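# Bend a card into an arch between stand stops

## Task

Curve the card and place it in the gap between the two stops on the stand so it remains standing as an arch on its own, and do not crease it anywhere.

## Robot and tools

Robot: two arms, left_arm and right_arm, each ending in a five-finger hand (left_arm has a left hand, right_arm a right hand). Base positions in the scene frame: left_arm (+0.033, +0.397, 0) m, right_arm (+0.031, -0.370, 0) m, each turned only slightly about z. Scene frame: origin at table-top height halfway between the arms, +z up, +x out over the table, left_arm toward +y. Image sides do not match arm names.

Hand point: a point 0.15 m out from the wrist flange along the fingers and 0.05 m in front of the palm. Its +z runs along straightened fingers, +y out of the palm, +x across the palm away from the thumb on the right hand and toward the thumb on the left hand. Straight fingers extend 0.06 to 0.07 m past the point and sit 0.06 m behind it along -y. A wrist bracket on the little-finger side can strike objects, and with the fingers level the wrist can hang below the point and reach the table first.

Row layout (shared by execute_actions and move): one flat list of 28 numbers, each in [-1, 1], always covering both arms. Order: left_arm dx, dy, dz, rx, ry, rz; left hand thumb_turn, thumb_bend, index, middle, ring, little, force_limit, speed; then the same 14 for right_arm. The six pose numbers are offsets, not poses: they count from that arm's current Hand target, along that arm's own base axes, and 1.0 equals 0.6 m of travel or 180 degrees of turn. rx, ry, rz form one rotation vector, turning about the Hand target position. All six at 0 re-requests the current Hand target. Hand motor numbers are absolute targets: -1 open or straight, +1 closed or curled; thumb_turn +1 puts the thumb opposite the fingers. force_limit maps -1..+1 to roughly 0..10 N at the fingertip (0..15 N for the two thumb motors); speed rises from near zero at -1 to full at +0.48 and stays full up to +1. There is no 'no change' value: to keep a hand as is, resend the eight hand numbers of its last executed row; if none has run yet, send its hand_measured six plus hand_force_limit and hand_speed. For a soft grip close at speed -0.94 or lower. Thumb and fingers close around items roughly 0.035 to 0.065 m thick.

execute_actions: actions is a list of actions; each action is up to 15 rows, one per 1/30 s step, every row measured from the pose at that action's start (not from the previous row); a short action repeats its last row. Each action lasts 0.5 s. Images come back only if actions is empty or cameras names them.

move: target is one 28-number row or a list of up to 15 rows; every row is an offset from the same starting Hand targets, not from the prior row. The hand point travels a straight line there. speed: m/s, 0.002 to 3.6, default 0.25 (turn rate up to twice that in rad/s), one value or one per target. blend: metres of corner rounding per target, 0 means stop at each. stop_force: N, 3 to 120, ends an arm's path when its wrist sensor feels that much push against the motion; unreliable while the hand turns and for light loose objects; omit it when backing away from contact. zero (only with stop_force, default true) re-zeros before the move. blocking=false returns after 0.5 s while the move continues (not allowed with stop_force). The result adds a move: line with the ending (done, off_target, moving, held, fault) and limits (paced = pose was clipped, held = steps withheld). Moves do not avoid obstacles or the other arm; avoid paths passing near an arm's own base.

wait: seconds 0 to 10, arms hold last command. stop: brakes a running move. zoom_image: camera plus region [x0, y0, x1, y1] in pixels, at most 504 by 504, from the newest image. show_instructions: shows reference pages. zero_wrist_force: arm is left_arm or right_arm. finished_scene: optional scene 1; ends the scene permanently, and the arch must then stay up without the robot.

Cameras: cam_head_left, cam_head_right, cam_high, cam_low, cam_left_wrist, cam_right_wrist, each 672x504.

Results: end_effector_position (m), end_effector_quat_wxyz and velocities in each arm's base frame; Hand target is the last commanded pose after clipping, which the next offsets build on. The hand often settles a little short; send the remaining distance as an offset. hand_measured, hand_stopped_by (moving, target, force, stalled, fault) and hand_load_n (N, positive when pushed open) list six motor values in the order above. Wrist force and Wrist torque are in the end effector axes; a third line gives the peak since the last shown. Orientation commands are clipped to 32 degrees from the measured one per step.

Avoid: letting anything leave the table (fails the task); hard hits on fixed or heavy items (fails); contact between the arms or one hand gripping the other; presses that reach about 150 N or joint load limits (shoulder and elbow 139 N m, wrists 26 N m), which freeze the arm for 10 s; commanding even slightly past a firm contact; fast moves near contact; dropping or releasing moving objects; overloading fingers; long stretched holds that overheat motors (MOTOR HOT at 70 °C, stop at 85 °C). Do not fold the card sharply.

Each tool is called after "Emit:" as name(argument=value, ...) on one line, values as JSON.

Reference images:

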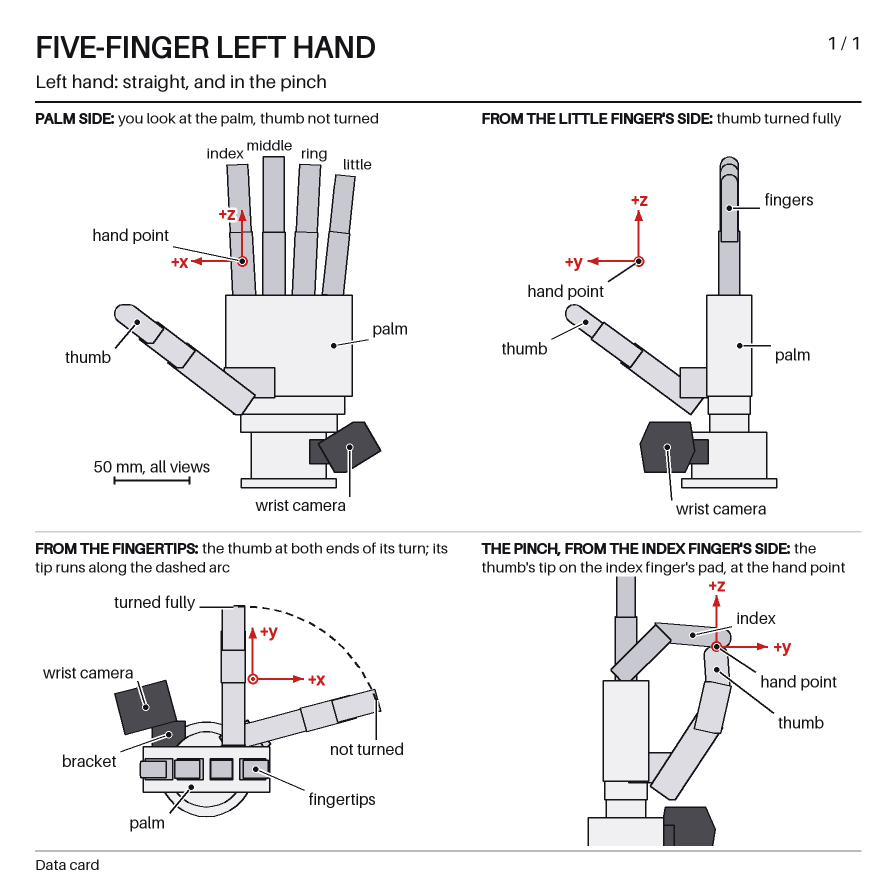

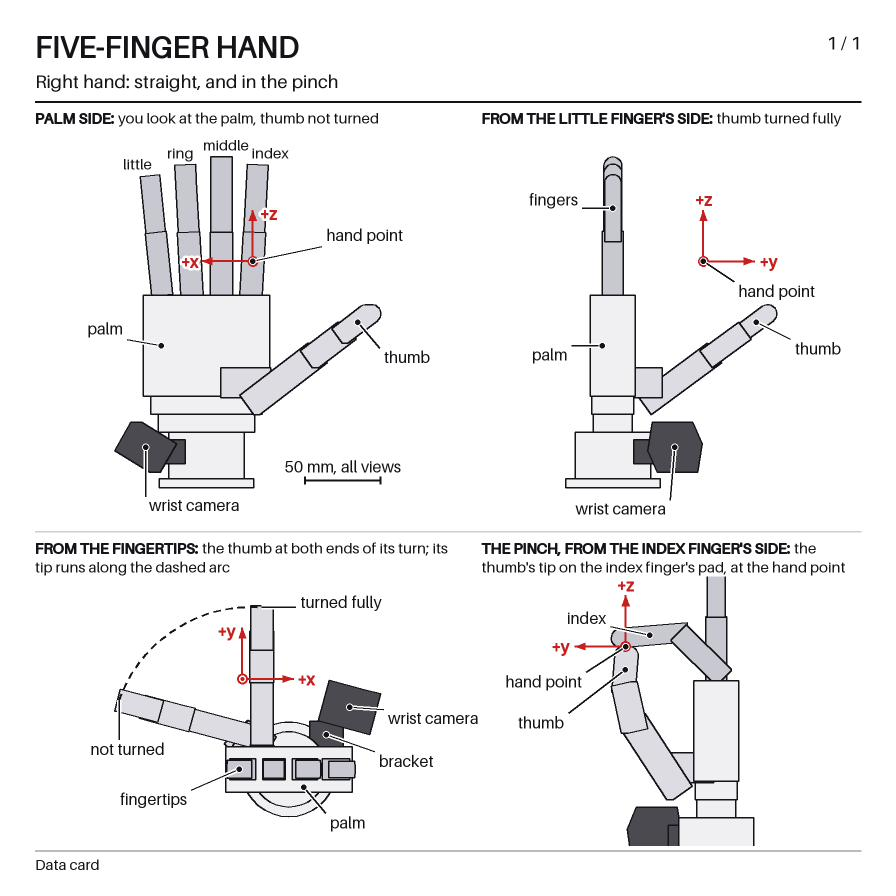

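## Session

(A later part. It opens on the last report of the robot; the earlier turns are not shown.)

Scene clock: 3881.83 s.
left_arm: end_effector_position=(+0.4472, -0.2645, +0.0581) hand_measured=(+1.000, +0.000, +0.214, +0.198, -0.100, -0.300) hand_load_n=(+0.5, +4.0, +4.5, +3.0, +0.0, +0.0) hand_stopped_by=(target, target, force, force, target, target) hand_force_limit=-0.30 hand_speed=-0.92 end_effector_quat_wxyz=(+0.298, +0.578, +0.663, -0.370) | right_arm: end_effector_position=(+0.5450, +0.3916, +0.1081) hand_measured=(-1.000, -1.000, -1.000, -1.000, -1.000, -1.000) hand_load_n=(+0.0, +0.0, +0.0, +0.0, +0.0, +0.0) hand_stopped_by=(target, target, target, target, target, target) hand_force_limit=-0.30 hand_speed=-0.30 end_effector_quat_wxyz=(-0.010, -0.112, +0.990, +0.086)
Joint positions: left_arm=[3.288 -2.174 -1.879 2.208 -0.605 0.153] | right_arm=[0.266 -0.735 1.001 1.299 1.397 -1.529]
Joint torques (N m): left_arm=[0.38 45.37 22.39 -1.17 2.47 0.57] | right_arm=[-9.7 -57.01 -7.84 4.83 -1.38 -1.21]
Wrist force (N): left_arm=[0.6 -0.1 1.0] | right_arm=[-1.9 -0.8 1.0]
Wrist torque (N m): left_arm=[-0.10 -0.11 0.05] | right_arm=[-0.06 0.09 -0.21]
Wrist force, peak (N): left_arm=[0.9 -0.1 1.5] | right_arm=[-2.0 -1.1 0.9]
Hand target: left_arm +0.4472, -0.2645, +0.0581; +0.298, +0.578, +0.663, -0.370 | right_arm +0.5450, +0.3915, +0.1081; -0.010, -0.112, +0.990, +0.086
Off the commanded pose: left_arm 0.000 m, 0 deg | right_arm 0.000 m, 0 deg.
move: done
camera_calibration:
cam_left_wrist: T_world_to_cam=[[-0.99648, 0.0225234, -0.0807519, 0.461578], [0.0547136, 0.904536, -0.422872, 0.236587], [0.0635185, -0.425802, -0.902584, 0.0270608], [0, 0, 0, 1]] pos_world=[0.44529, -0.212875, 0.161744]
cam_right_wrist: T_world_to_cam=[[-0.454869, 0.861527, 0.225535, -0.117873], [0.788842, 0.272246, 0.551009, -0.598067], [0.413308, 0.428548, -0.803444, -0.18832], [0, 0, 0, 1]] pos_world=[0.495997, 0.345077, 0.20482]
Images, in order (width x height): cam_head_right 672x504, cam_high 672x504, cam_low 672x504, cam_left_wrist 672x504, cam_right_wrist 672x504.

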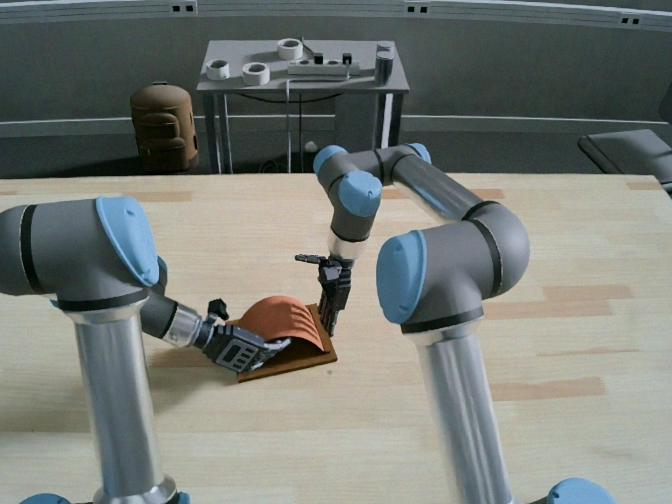

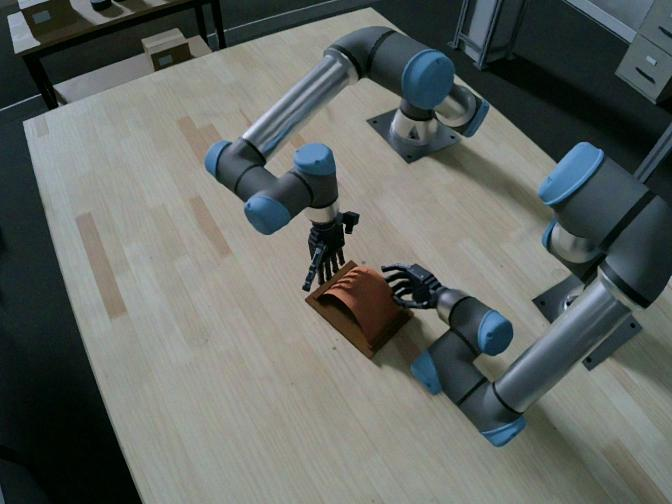

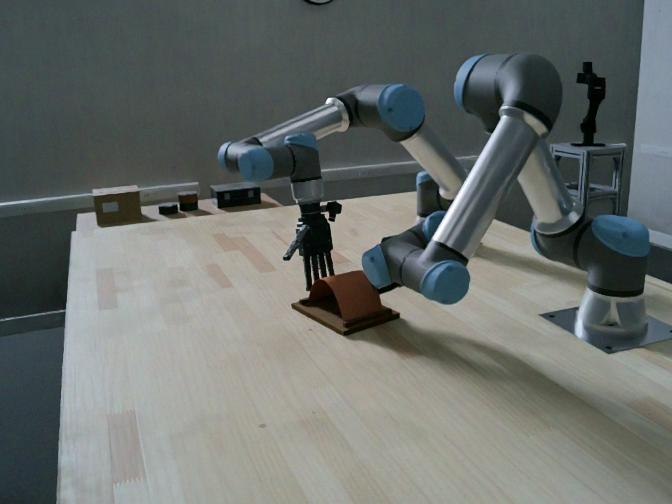

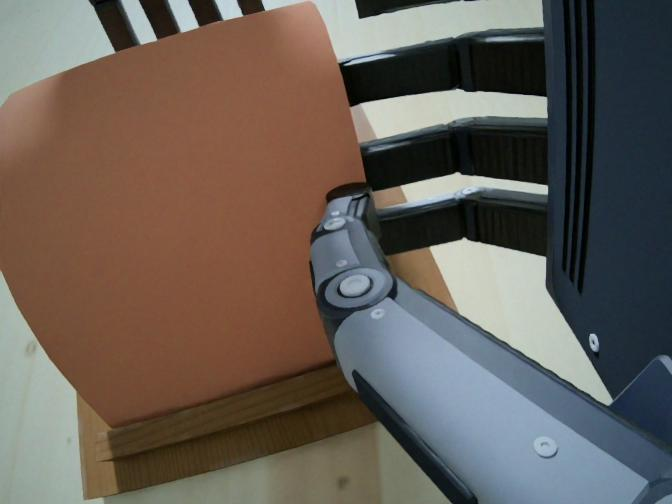

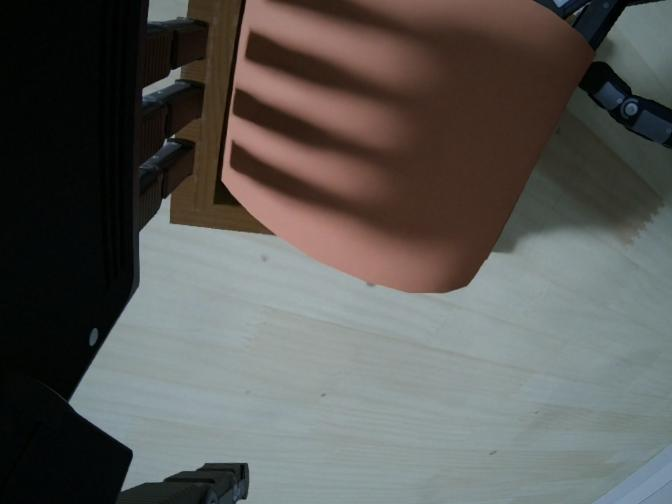

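Emit:
move(target=[0,0,0,0,0,0,1,0,0.08,0.08,-0.1,-0.3,-0.3,-0.97,0,0,0,0,0,0,-1,-1,-1,-1,-1,-1,-0.3,-0.3], speed=0.02, cameras=["cam_right_wrist","cam_low","cam_head_right","cam_head_left","cam_left_wrist"])

Emit:
zoom_image(camera="cam_right_wrist", region=[200, 120, 280, 220])

Emit:
zoom_image(camera="cam_head_right", region=[300, 320, 350, 370])

Emit:
zoom_image(camera="cam_left_wrist", region=[60, 340, 460, 504])

Scene clock: 3918.47 s.
left_arm: end_effector_position=(+0.4472, -0.2645, +0.0581) hand_measured=(+1.000, +0.000, +0.080, +0.080, -0.100, -0.300) hand_load_n=(+0.0, +0.0, +0.0, +0.0, +0.0, +0.0) hand_stopped_by=(target, target, target, target, target, target) hand_force_limit=-0.30 hand_speed=-0.97 end_effector_quat_wxyz=(+0.298, +0.578, +0.663, -0.370) | right_arm: end_effector_position=(+0.5450, +0.3915, +0.1081) hand_measured=(-1.000, -1.000, -1.000, -1.000, -1.000, -1.000) hand_load_n=(+0.0, +0.0, +0.5, +0.0, +0.0, +0.0) hand_stopped_by=(target, target, target, target, target, target) hand_force_limit=-0.30 hand_speed=-0.30 end_effector_quat_wxyz=(-0.010, -0.112, +0.990, +0.086)
Joint positions: left_arm=[3.288 -2.174 -1.879 2.208 -0.605 0.153] | right_arm=[0.266 -0.736 1.001 1.299 1.397 -1.53]
Joint torques (N m): left_arm=[1.29 44.84 22.86 -1.16 2.42 0.5] | right_arm=[-10.87 -56.27 -7.31 4.51 -1.38 -1.51]
Wrist force (N): left_arm=[0.6 -0.2 1.1] | right_arm=[-1.9 -0.7 1.1]
Wrist torque (N m): left_arm=[-0.08 -0.12 0.07] | right_arm=[-0.06 0.10 -0.21]
Wrist force, peak (N): left_arm=[1.1 -0.3 1.4] | right_arm=[-2.1 -0.8 1.0]
Hand target: left_arm +0.4472, -0.2645, +0.0581; +0.298, +0.578, +0.663, -0.370 | right_arm +0.5450, +0.3915, +0.1081; -0.010, -0.112, +0.990, +0.086
Off the commanded pose: left_arm 0.000 m, 0 deg | right_arm 0.000 m, 0 deg.
move: done
camera_calibration:
cam_left_wrist: T_world_to_cam=[[-0.99648, 0.0225234, -0.0807519, 0.461578], [0.0547136, 0.904536, -0.422872, 0.236587], [0.0635185, -0.425802, -0.902584, 0.0270608], [0, 0, 0, 1]] pos_world=[0.44529, -0.212875, 0.161744]
cam_right_wrist: T_world_to_cam=[[-0.454886, 0.861521, 0.225523, -0.117751], [0.788832, 0.272265, 0.551014, -0.598176], [0.413308, 0.428549, -0.803444, -0.188238], [0, 0, 0, 1]] pos_world=[0.496097, 0.344977, 0.20492]
Images, in order (width x height): cam_head_left 672x504, cam_head_right 672x504, cam_low 672x504, cam_left_wrist 672x504, cam_right_wrist 672x504.

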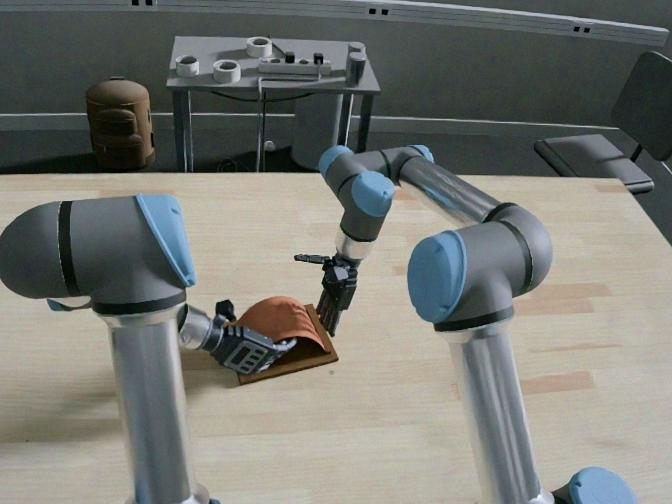

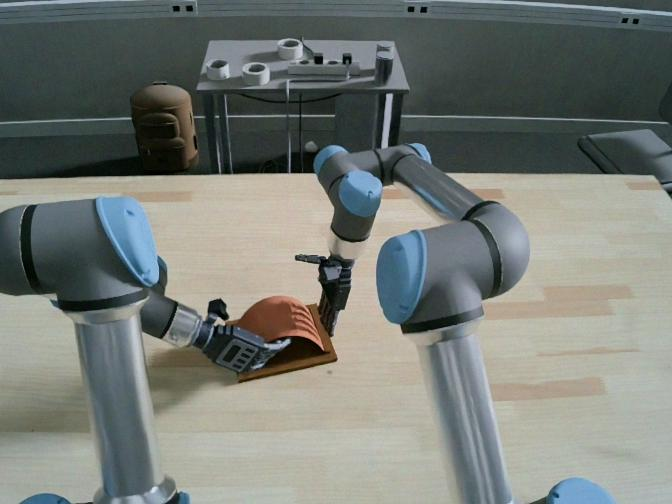

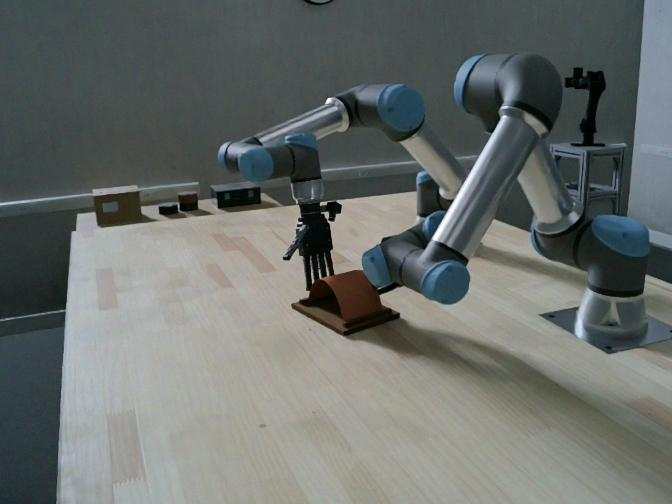

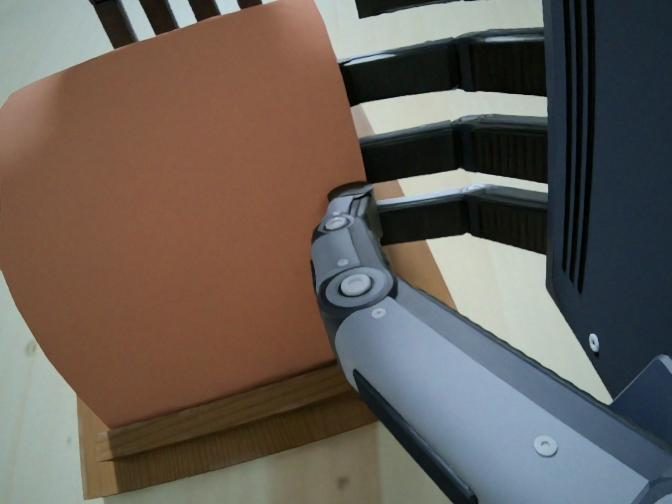

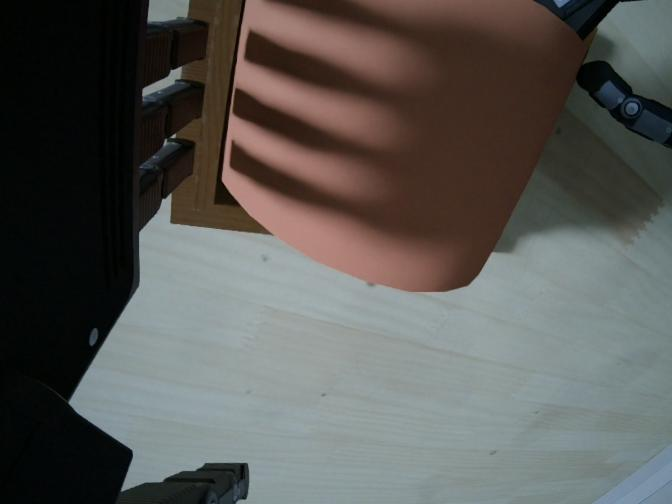

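Scaled by 5.040 from the camera's 672x504 image, which has a finer 960x720 frame.

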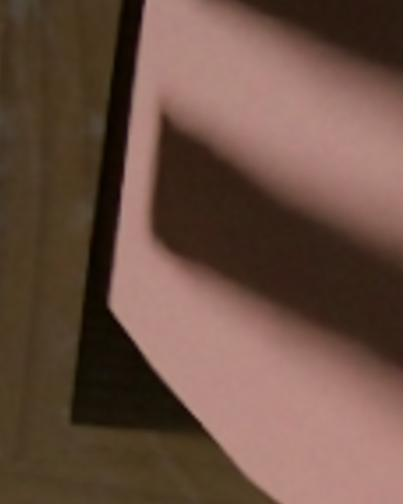

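Scaled by 10.080.

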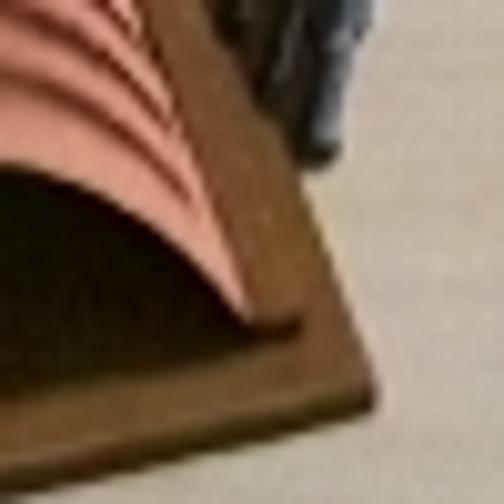

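Scaled by 1.260 from the camera's 672x504 image, which has a finer 960x720 frame.

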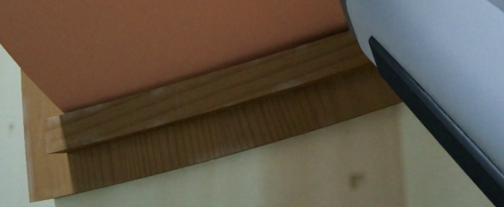

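Emit:
move(target=[[0,0,0,0,0,0,1,0,-0.1,-0.1,-0.1,-0.3,-0.3,-0.9,0,0,0,0,0,0,-1,-1,-1,-1,-1,-1,-0.3,-0.3],[0,0,0,0,0,0,1,-0.4,-0.1,-0.1,-0.1,-0.3,-0.3,-0.9,0,0,0,0,0,0,-1,-1,-1,-1,-1,-1,-0.3,-0.3]], speed=0.02, cameras=["cam_right_wrist","cam_head_right","cam_left_wrist"])

Emit:
zoom_image(camera="cam_right_wrist", region=[200, 120, 280, 220])

Emit:
zoom_image(camera="cam_left_wrist", region=[200, 100, 500, 400])

Scene clock: 3935.07 s.
left_arm: end_effector_position=(+0.4472, -0.2645, +0.0581) hand_measured=(+1.000, -0.400, -0.100, -0.100, -0.100, -0.300) hand_load_n=(+0.0, +0.0, +0.0, +0.0, +0.0, +0.0) hand_stopped_by=(target, target, target, target, target, target) hand_force_limit=-0.30 hand_speed=-0.90 end_effector_quat_wxyz=(+0.298, +0.578, +0.663, -0.370) | right_arm: end_effector_position=(+0.5450, +0.3915, +0.1081) hand_measured=(-1.000, -1.000, -1.000, -1.000, -1.000, -1.000) hand_load_n=(+0.0, +0.0, +0.0, +0.0, +0.0, +0.0) hand_stopped_by=(target, target, target, target, target, target) hand_force_limit=-0.30 hand_speed=-0.30 end_effector_quat_wxyz=(-0.010, -0.112, +0.990, +0.086)
Joint positions: left_arm=[3.288 -2.174 -1.879 2.208 -0.605 0.153] | right_arm=[0.266 -0.736 1.001 1.299 1.397 -1.53]
Joint torques (N m): left_arm=[3.13 45.27 21.84 -1.37 2.37 0.16] | right_arm=[-10.86 -55.97 -7.45 4.04 -1.29 -1.46]
Wrist force (N): left_arm=[0.5 -0.5 1.3] | right_arm=[-1.9 -0.7 1.1]
Wrist torque (N m): left_arm=[-0.13 -0.10 0.07] | right_arm=[-0.06 0.08 -0.21]
Wrist force, peak (N): left_arm=[0.7 -0.8 1.5] | right_arm=[-2.1 -0.9 1.1]
Hand target: left_arm +0.4472, -0.2645, +0.0581; +0.298, +0.578, +0.663, -0.370 | right_arm +0.5450, +0.3915, +0.1081; -0.010, -0.112, +0.990, +0.086
Off the commanded pose: left_arm 0.000 m, 0 deg | right_arm 0.000 m, 0 deg.
move: done
camera_calibration:
cam_left_wrist: T_world_to_cam=[[-0.99648, 0.0225234, -0.0807519, 0.461578], [0.0547136, 0.904536, -0.422872, 0.236587], [0.0635185, -0.425802, -0.902584, 0.0270608], [0, 0, 0, 1]] pos_world=[0.44529, -0.212875, 0.161744]
cam_right_wrist: T_world_to_cam=[[-0.454886, 0.861521, 0.225523, -0.117751], [0.788832, 0.272265, 0.551014, -0.598176], [0.413308, 0.428549, -0.803444, -0.188238], [0, 0, 0, 1]] pos_world=[0.496097, 0.344977, 0.20492]
Images, in order (width x height): cam_head_right 672x504, cam_left_wrist 672x504, cam_right_wrist 672x504.

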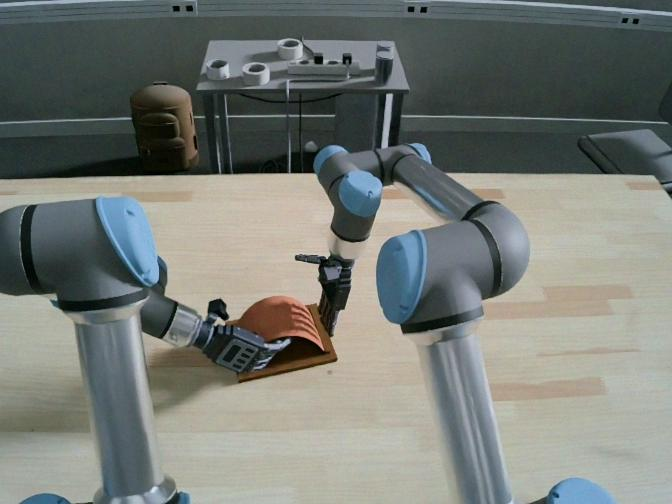

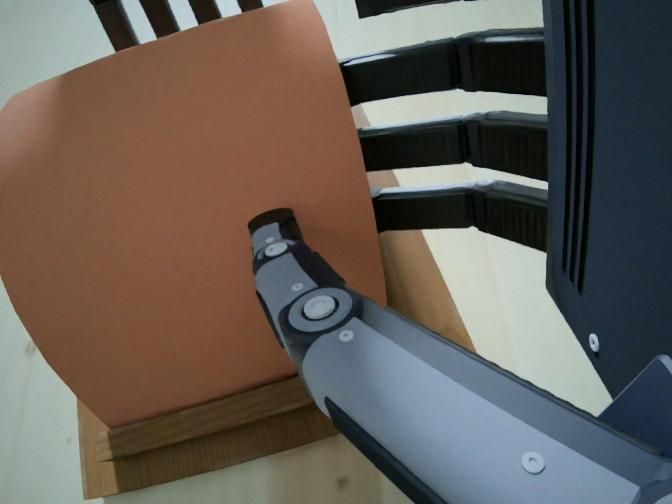

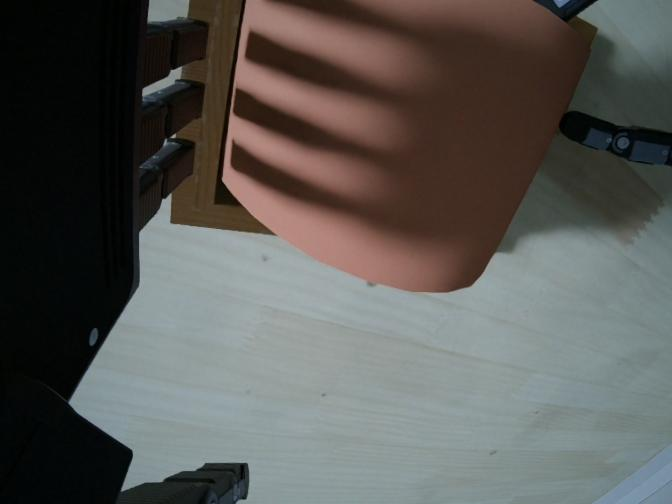

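Scaled by 5.040 from the camera's 672x504 image, which has a finer 960x720 frame.

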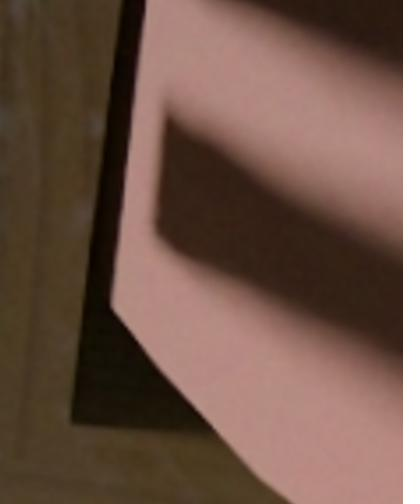

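Scaled by 1.680 from the camera's 672x504 image, which has a finer 960x720 frame.

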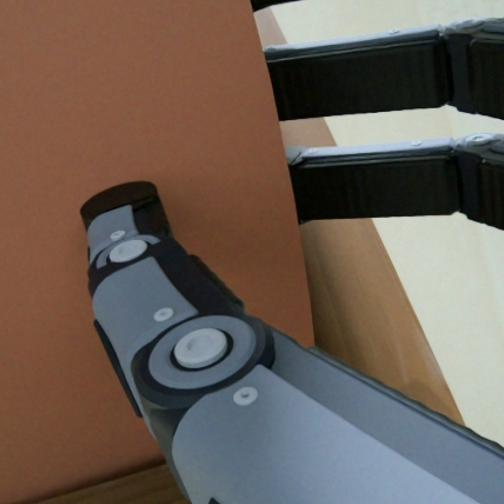

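Emit:
wait(seconds=0.2, cameras=["all"])

Scene clock: 3953.17 s.
left_arm: end_effector_position=(+0.4472, -0.2645, +0.0581) hand_measured=(+1.000, -0.400, -0.100, -0.100, -0.100, -0.300) hand_load_n=(+0.0, +0.0, +0.0, +0.0, +0.0, +0.0) hand_stopped_by=(target, target, target, target, target, target) hand_force_limit=-0.30 hand_speed=-0.90 end_effector_quat_wxyz=(+0.298, +0.578, +0.663, -0.370) | right_arm: end_effector_position=(+0.5450, +0.3915, +0.1081) hand_measured=(-1.000, -1.000, -1.000, -1.000, -1.000, -1.000) hand_load_n=(+0.0, +0.0, +0.0, +0.0, +0.0, +0.0) hand_stopped_by=(target, target, target, target, target, target) hand_force_limit=-0.30 hand_speed=-0.30 end_effector_quat_wxyz=(-0.010, -0.112, +0.990, +0.086)
Joint positions: left_arm=[3.288 -2.174 -1.879 2.208 -0.605 0.153] | right_arm=[0.266 -0.736 1.001 1.299 1.397 -1.53]
Joint torques (N m): left_arm=[4.07 45.06 22.26 -1.36 2.24 0.07] | right_arm=[-10.84 -55.9 -8.56 3.85 -1.29 -1.49]
Wrist force (N): left_arm=[0.6 -0.4 1.0] | right_arm=[-1.9 -0.8 1.1]
Wrist torque (N m): left_arm=[-0.09 -0.11 0.07] | right_arm=[-0.08 0.08 -0.20]
Wrist force, peak (N): left_arm=[0.7 -0.7 1.4] | right_arm=[-2.0 -0.8 1.0]
Hand target: left_arm +0.4472, -0.2645, +0.0581; +0.298, +0.578, +0.663, -0.370 | right_arm +0.5450, +0.3915, +0.1081; -0.010, -0.112, +0.990, +0.086
Off the commanded pose: left_arm 0.000 m, 0 deg | right_arm 0.000 m, 0 deg.
wait: 0.20 s; at rest from the start
camera_calibration:
cam_left_wrist: T_world_to_cam=[[-0.99648, 0.0225234, -0.0807519, 0.461578], [0.0547136, 0.904536, -0.422872, 0.236587], [0.0635185, -0.425802, -0.902584, 0.0270608], [0, 0, 0, 1]] pos_world=[0.44529, -0.212875, 0.161744]
cam_right_wrist: T_world_to_cam=[[-0.454886, 0.861521, 0.225523, -0.117751], [0.788832, 0.272265, 0.551014, -0.598176], [0.413308, 0.428549, -0.803444, -0.188238], [0, 0, 0, 1]] pos_world=[0.496097, 0.344977, 0.20492]

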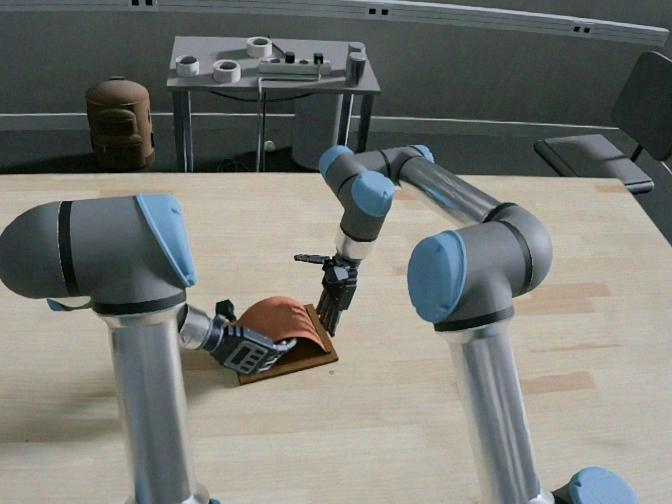

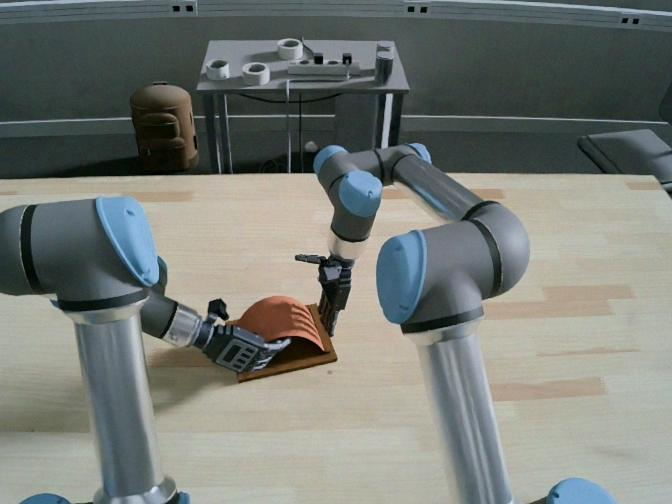

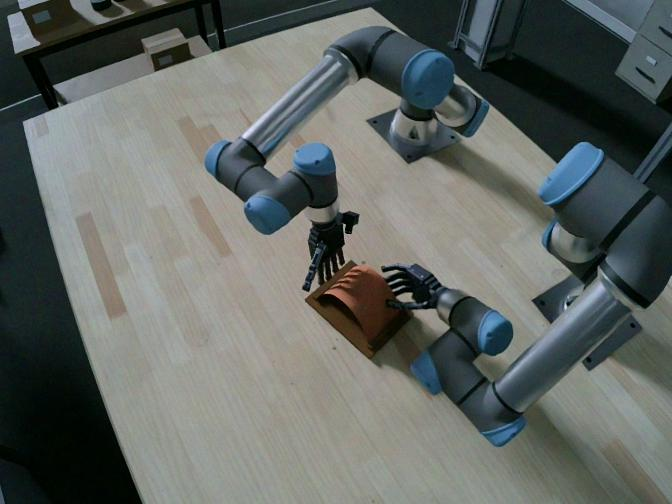

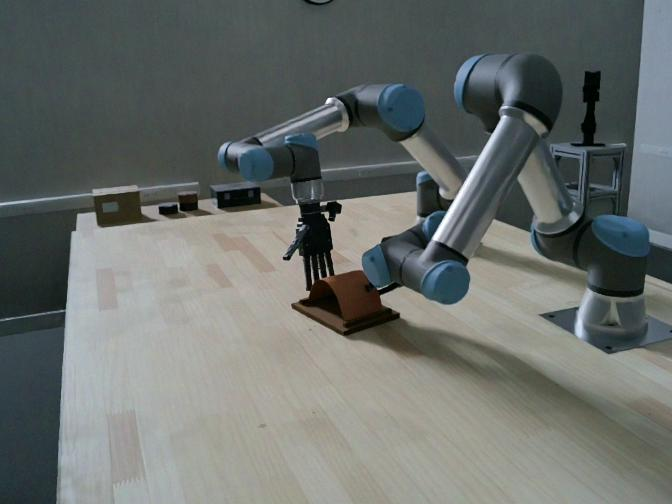

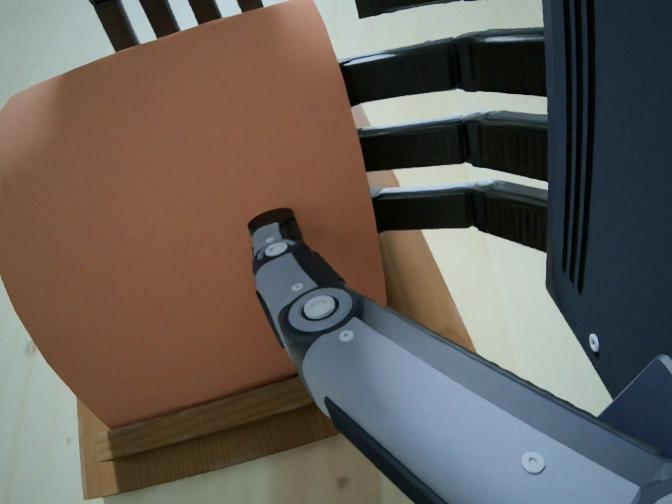

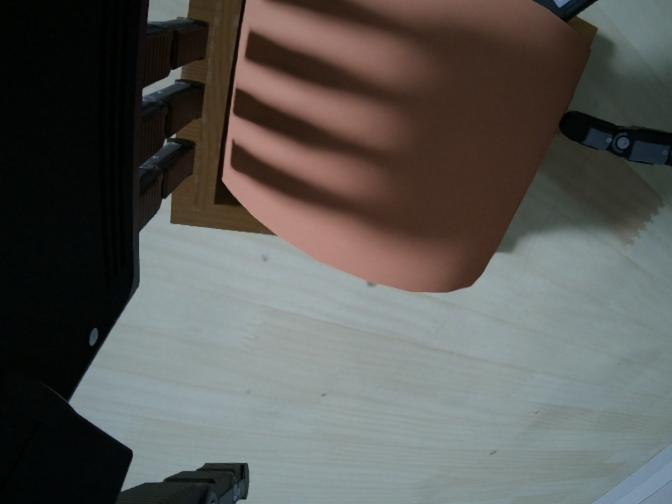

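Emit:
move(target=[-0.0966,-0.0259,0,0,0,0,1,-0.4,-0.1,-0.1,-0.1,-0.3,-0.3,-0.9,0,0,0,0,0,0,-1,-1,-1,-1,-1,-1,-0.3,-0.3], speed=0.03, cameras=["all"])

Scene clock: 3963.37 s.
left_arm: end_effector_position=(+0.3893, -0.2800, +0.0581) hand_measured=(+1.000, -0.400, -0.100, -0.100, -0.100, -0.300) hand_load_n=(+0.5, +0.0, +0.0, +0.0, +0.0, +0.0) hand_stopped_by=(target, target, target, target, target, target) hand_force_limit=-0.30 hand_speed=-0.90 end_effector_quat_wxyz=(+0.298, +0.578, +0.663, -0.370) | right_arm: end_effector_position=(+0.5450, +0.3915, +0.1081) hand_measured=(-1.000, -1.000, -1.000, -1.000, -1.000, -1.000) hand_load_n=(+0.0, +0.0, +0.0, +0.0, +0.0, +0.0) hand_stopped_by=(target, target, target, target, target, target) hand_force_limit=-0.30 hand_speed=-0.30 end_effector_quat_wxyz=(-0.010, -0.112, +0.990, +0.086)
Joint positions: left_arm=[3.267 -2.085 -2.043 2.313 -0.6 0.117] | right_arm=[0.266 -0.736 1.001 1.299 1.397 -1.53]
Joint torques (N m): left_arm=[-10.92 41.17 -2.15 -0.84 2.98 -1.35] | right_arm=[-10.63 -55.62 -8.18 3.38 -1.36 -1.43]
Wrist force (N): left_arm=[0.5 -0.6 1.2] | right_arm=[-1.9 -0.7 0.7]
Wrist torque (N m): left_arm=[-0.15 -0.11 0.07] | right_arm=[-0.04 0.09 -0.21]
Wrist force, peak (N): left_arm=[0.7 -0.1 1.6] | right_arm=[-2.0 -0.9 1.2]
Hand target: left_arm +0.3892, -0.2800, +0.0581; +0.298, +0.578, +0.663, -0.370 | right_arm +0.5450, +0.3915, +0.1081; -0.010, -0.112, +0.990, +0.086
Off the commanded pose: left_arm 0.000 m, 0 deg | right_arm 0.000 m, 0 deg.
move: done
camera_calibration:
cam_left_wrist: T_world_to_cam=[[-0.99648, 0.0225234, -0.0807519, 0.404131], [0.0547136, 0.904536, -0.422872, 0.253781], [0.0635185, -0.425802, -0.902584, 0.0241449], [0, 0, 0, 1]] pos_world=[0.38729, -0.228375, 0.161744]
cam_right_wrist: T_world_to_cam=[[-0.454886, 0.861521, 0.225523, -0.117751], [0.788832, 0.272265, 0.551014, -0.598176], [0.413308, 0.428549, -0.803444, -0.188238], [0, 0, 0, 1]] pos_world=[0.496097, 0.344977, 0.20492]

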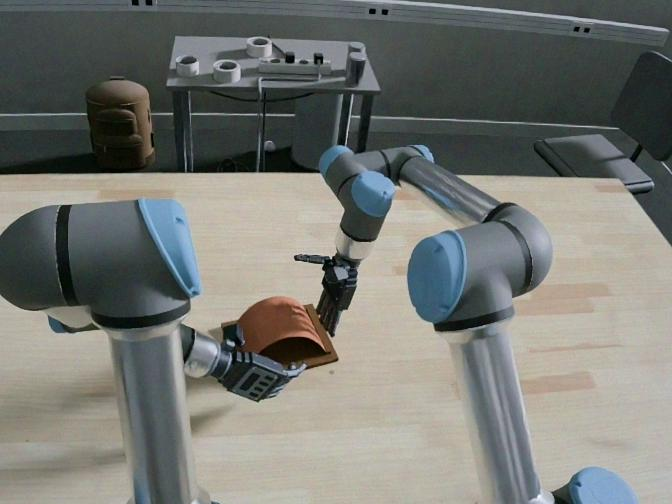

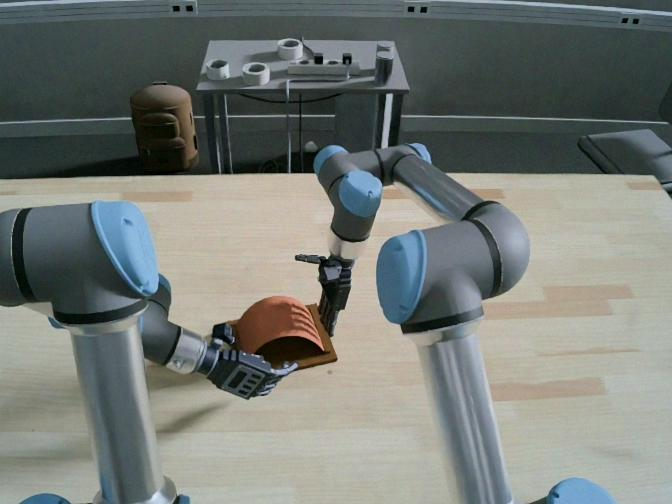

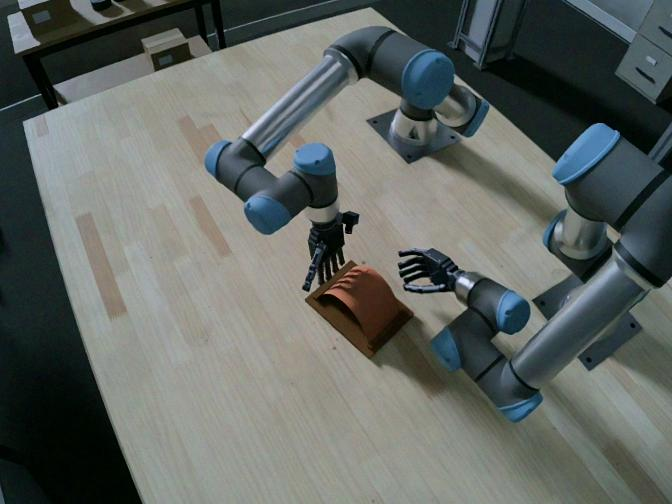

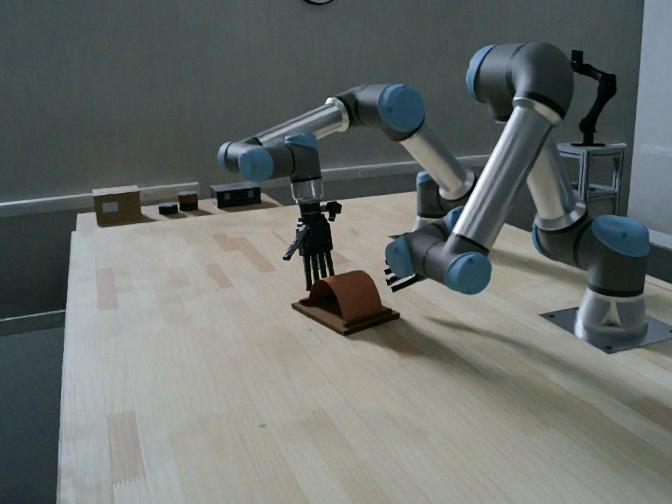

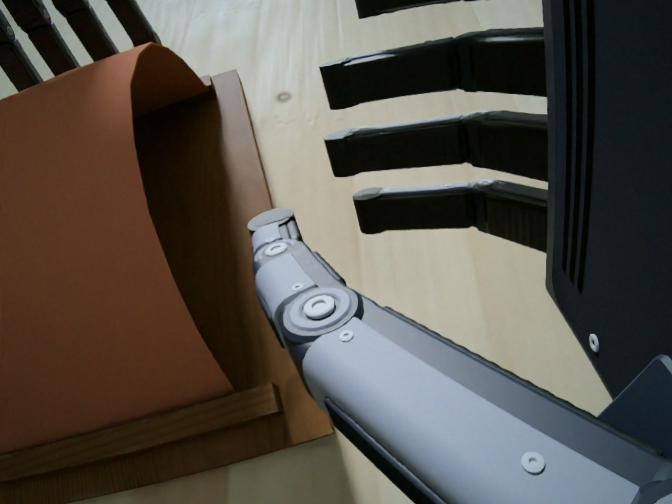

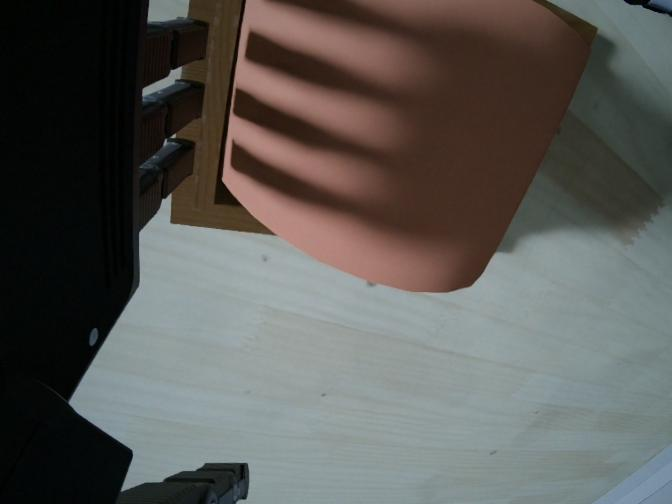

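Emit:
zoom_image(camera="cam_left_wrist", region=[100, 20, 300, 170])

Emit:
zoom_image(camera="cam_left_wrist", region=[150, 340, 350, 490])

Emit:
zoom_image(camera="cam_head_right", region=[220, 280, 350, 390])

Scaled by 2.520 from the camera's 672x504 image, which has a finer 960x720 frame.

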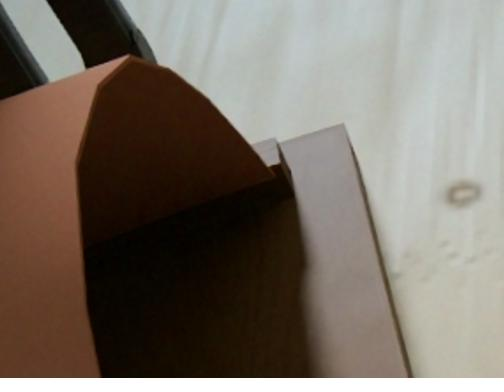

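Scaled by 2.520 from the camera's 672x504 image, which has a finer 960x720 frame.

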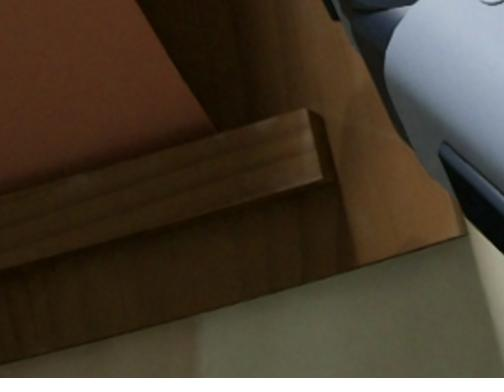

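Scaled by 3.877.

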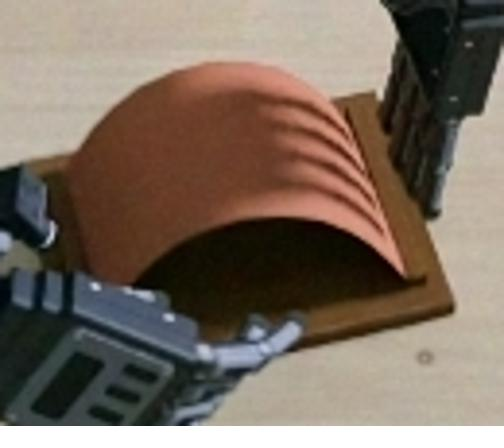

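Emit:
zoom_image(camera="cam_left_wrist", region=[180, 60, 250, 110])

Emit:
zoom_image(camera="cam_head_right", region=[300, 320, 350, 370])

Emit:
zoom_image(camera="cam_low", region=[280, 260, 410, 340])

Emit:
zoom_image(camera="cam_right_wrist", region=[190, 110, 290, 230])

Scaled by 7.200 from the camera's 672x504 image, which has a finer 960x720 frame.

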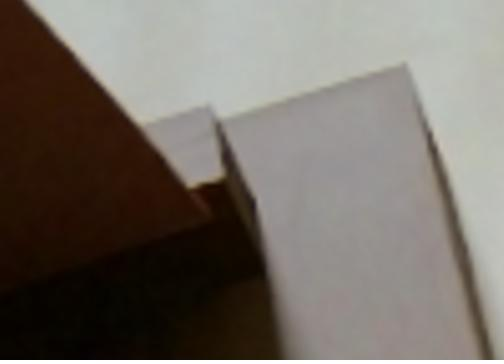

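Scaled by 10.080.

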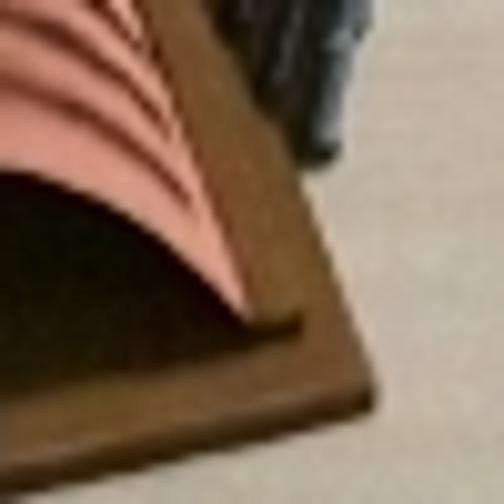

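Scaled by 3.877.

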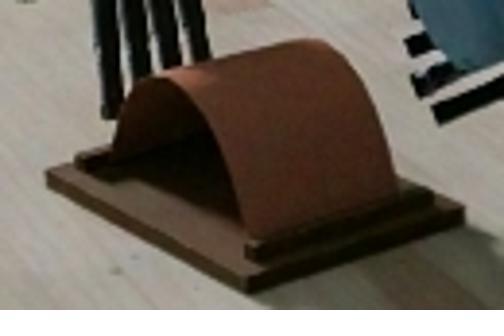

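Scaled by 4.200 from the camera's 672x504 image, which has a finer 960x720 frame.

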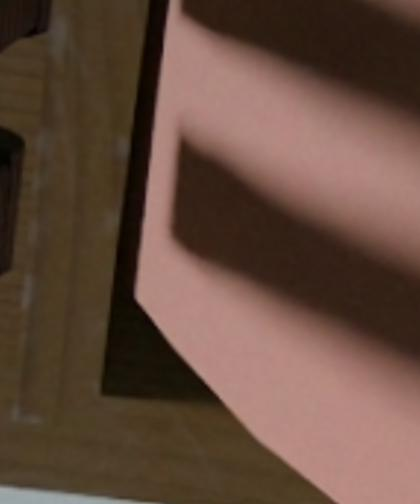

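Emit:
zoom_image(camera="cam_high", region=[300, 250, 420, 360])

Emit:
zoom_image(camera="cam_head_left", region=[220, 280, 350, 390])

Scaled by 4.200.

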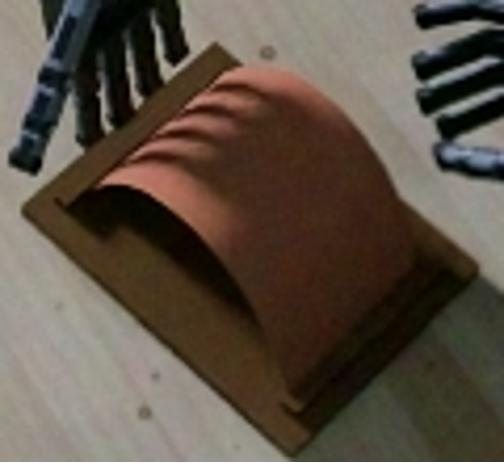

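Scaled by 3.877.

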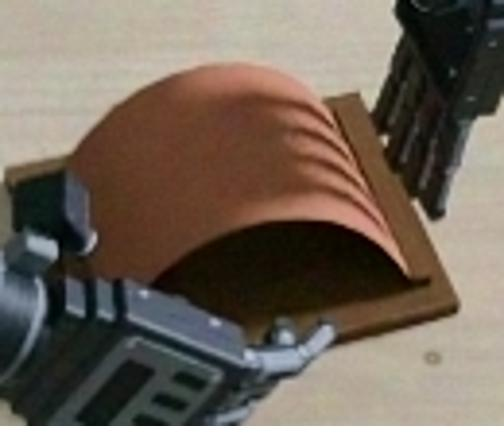

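Emit:
zoom_image(camera="cam_high", region=[300, 280, 340, 320])

Emit:
zoom_image(camera="cam_high", region=[350, 325, 390, 365])

Scaled by 12.600.

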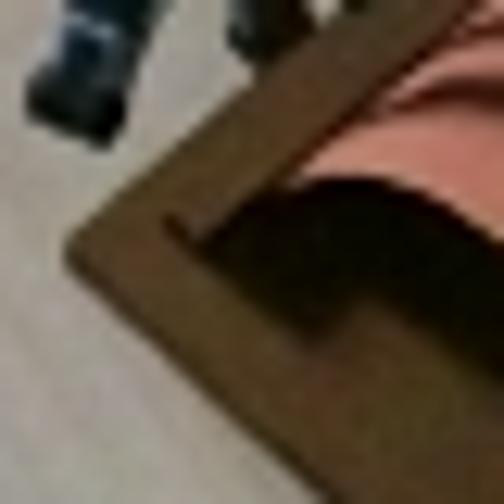

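Scaled by 12.600.

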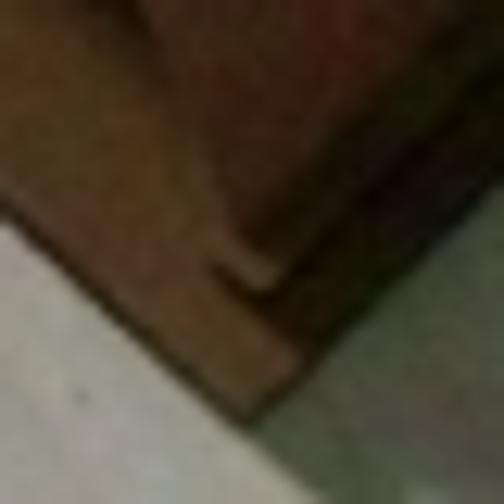

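Emit:
zoom_image(camera="cam_right_wrist", region=[195, 0, 275, 110])

Emit:
zoom_image(camera="cam_right_wrist", region=[195, 100, 275, 210])

Scaled by 4.582 from the camera's 672x504 image, which has a finer 960x720 frame.

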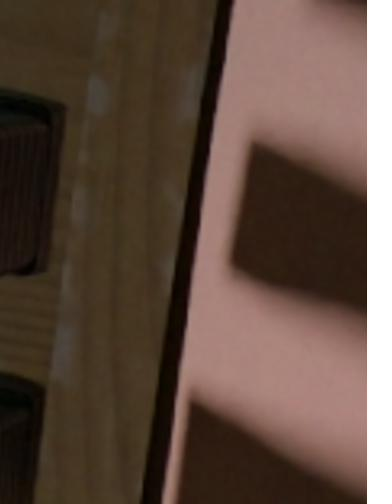

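Scaled by 4.582 from the camera's 672x504 image, which has a finer 960x720 frame.

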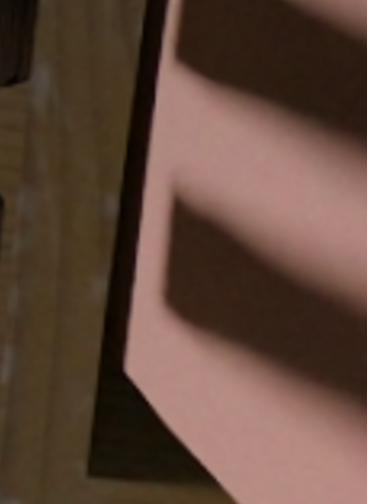

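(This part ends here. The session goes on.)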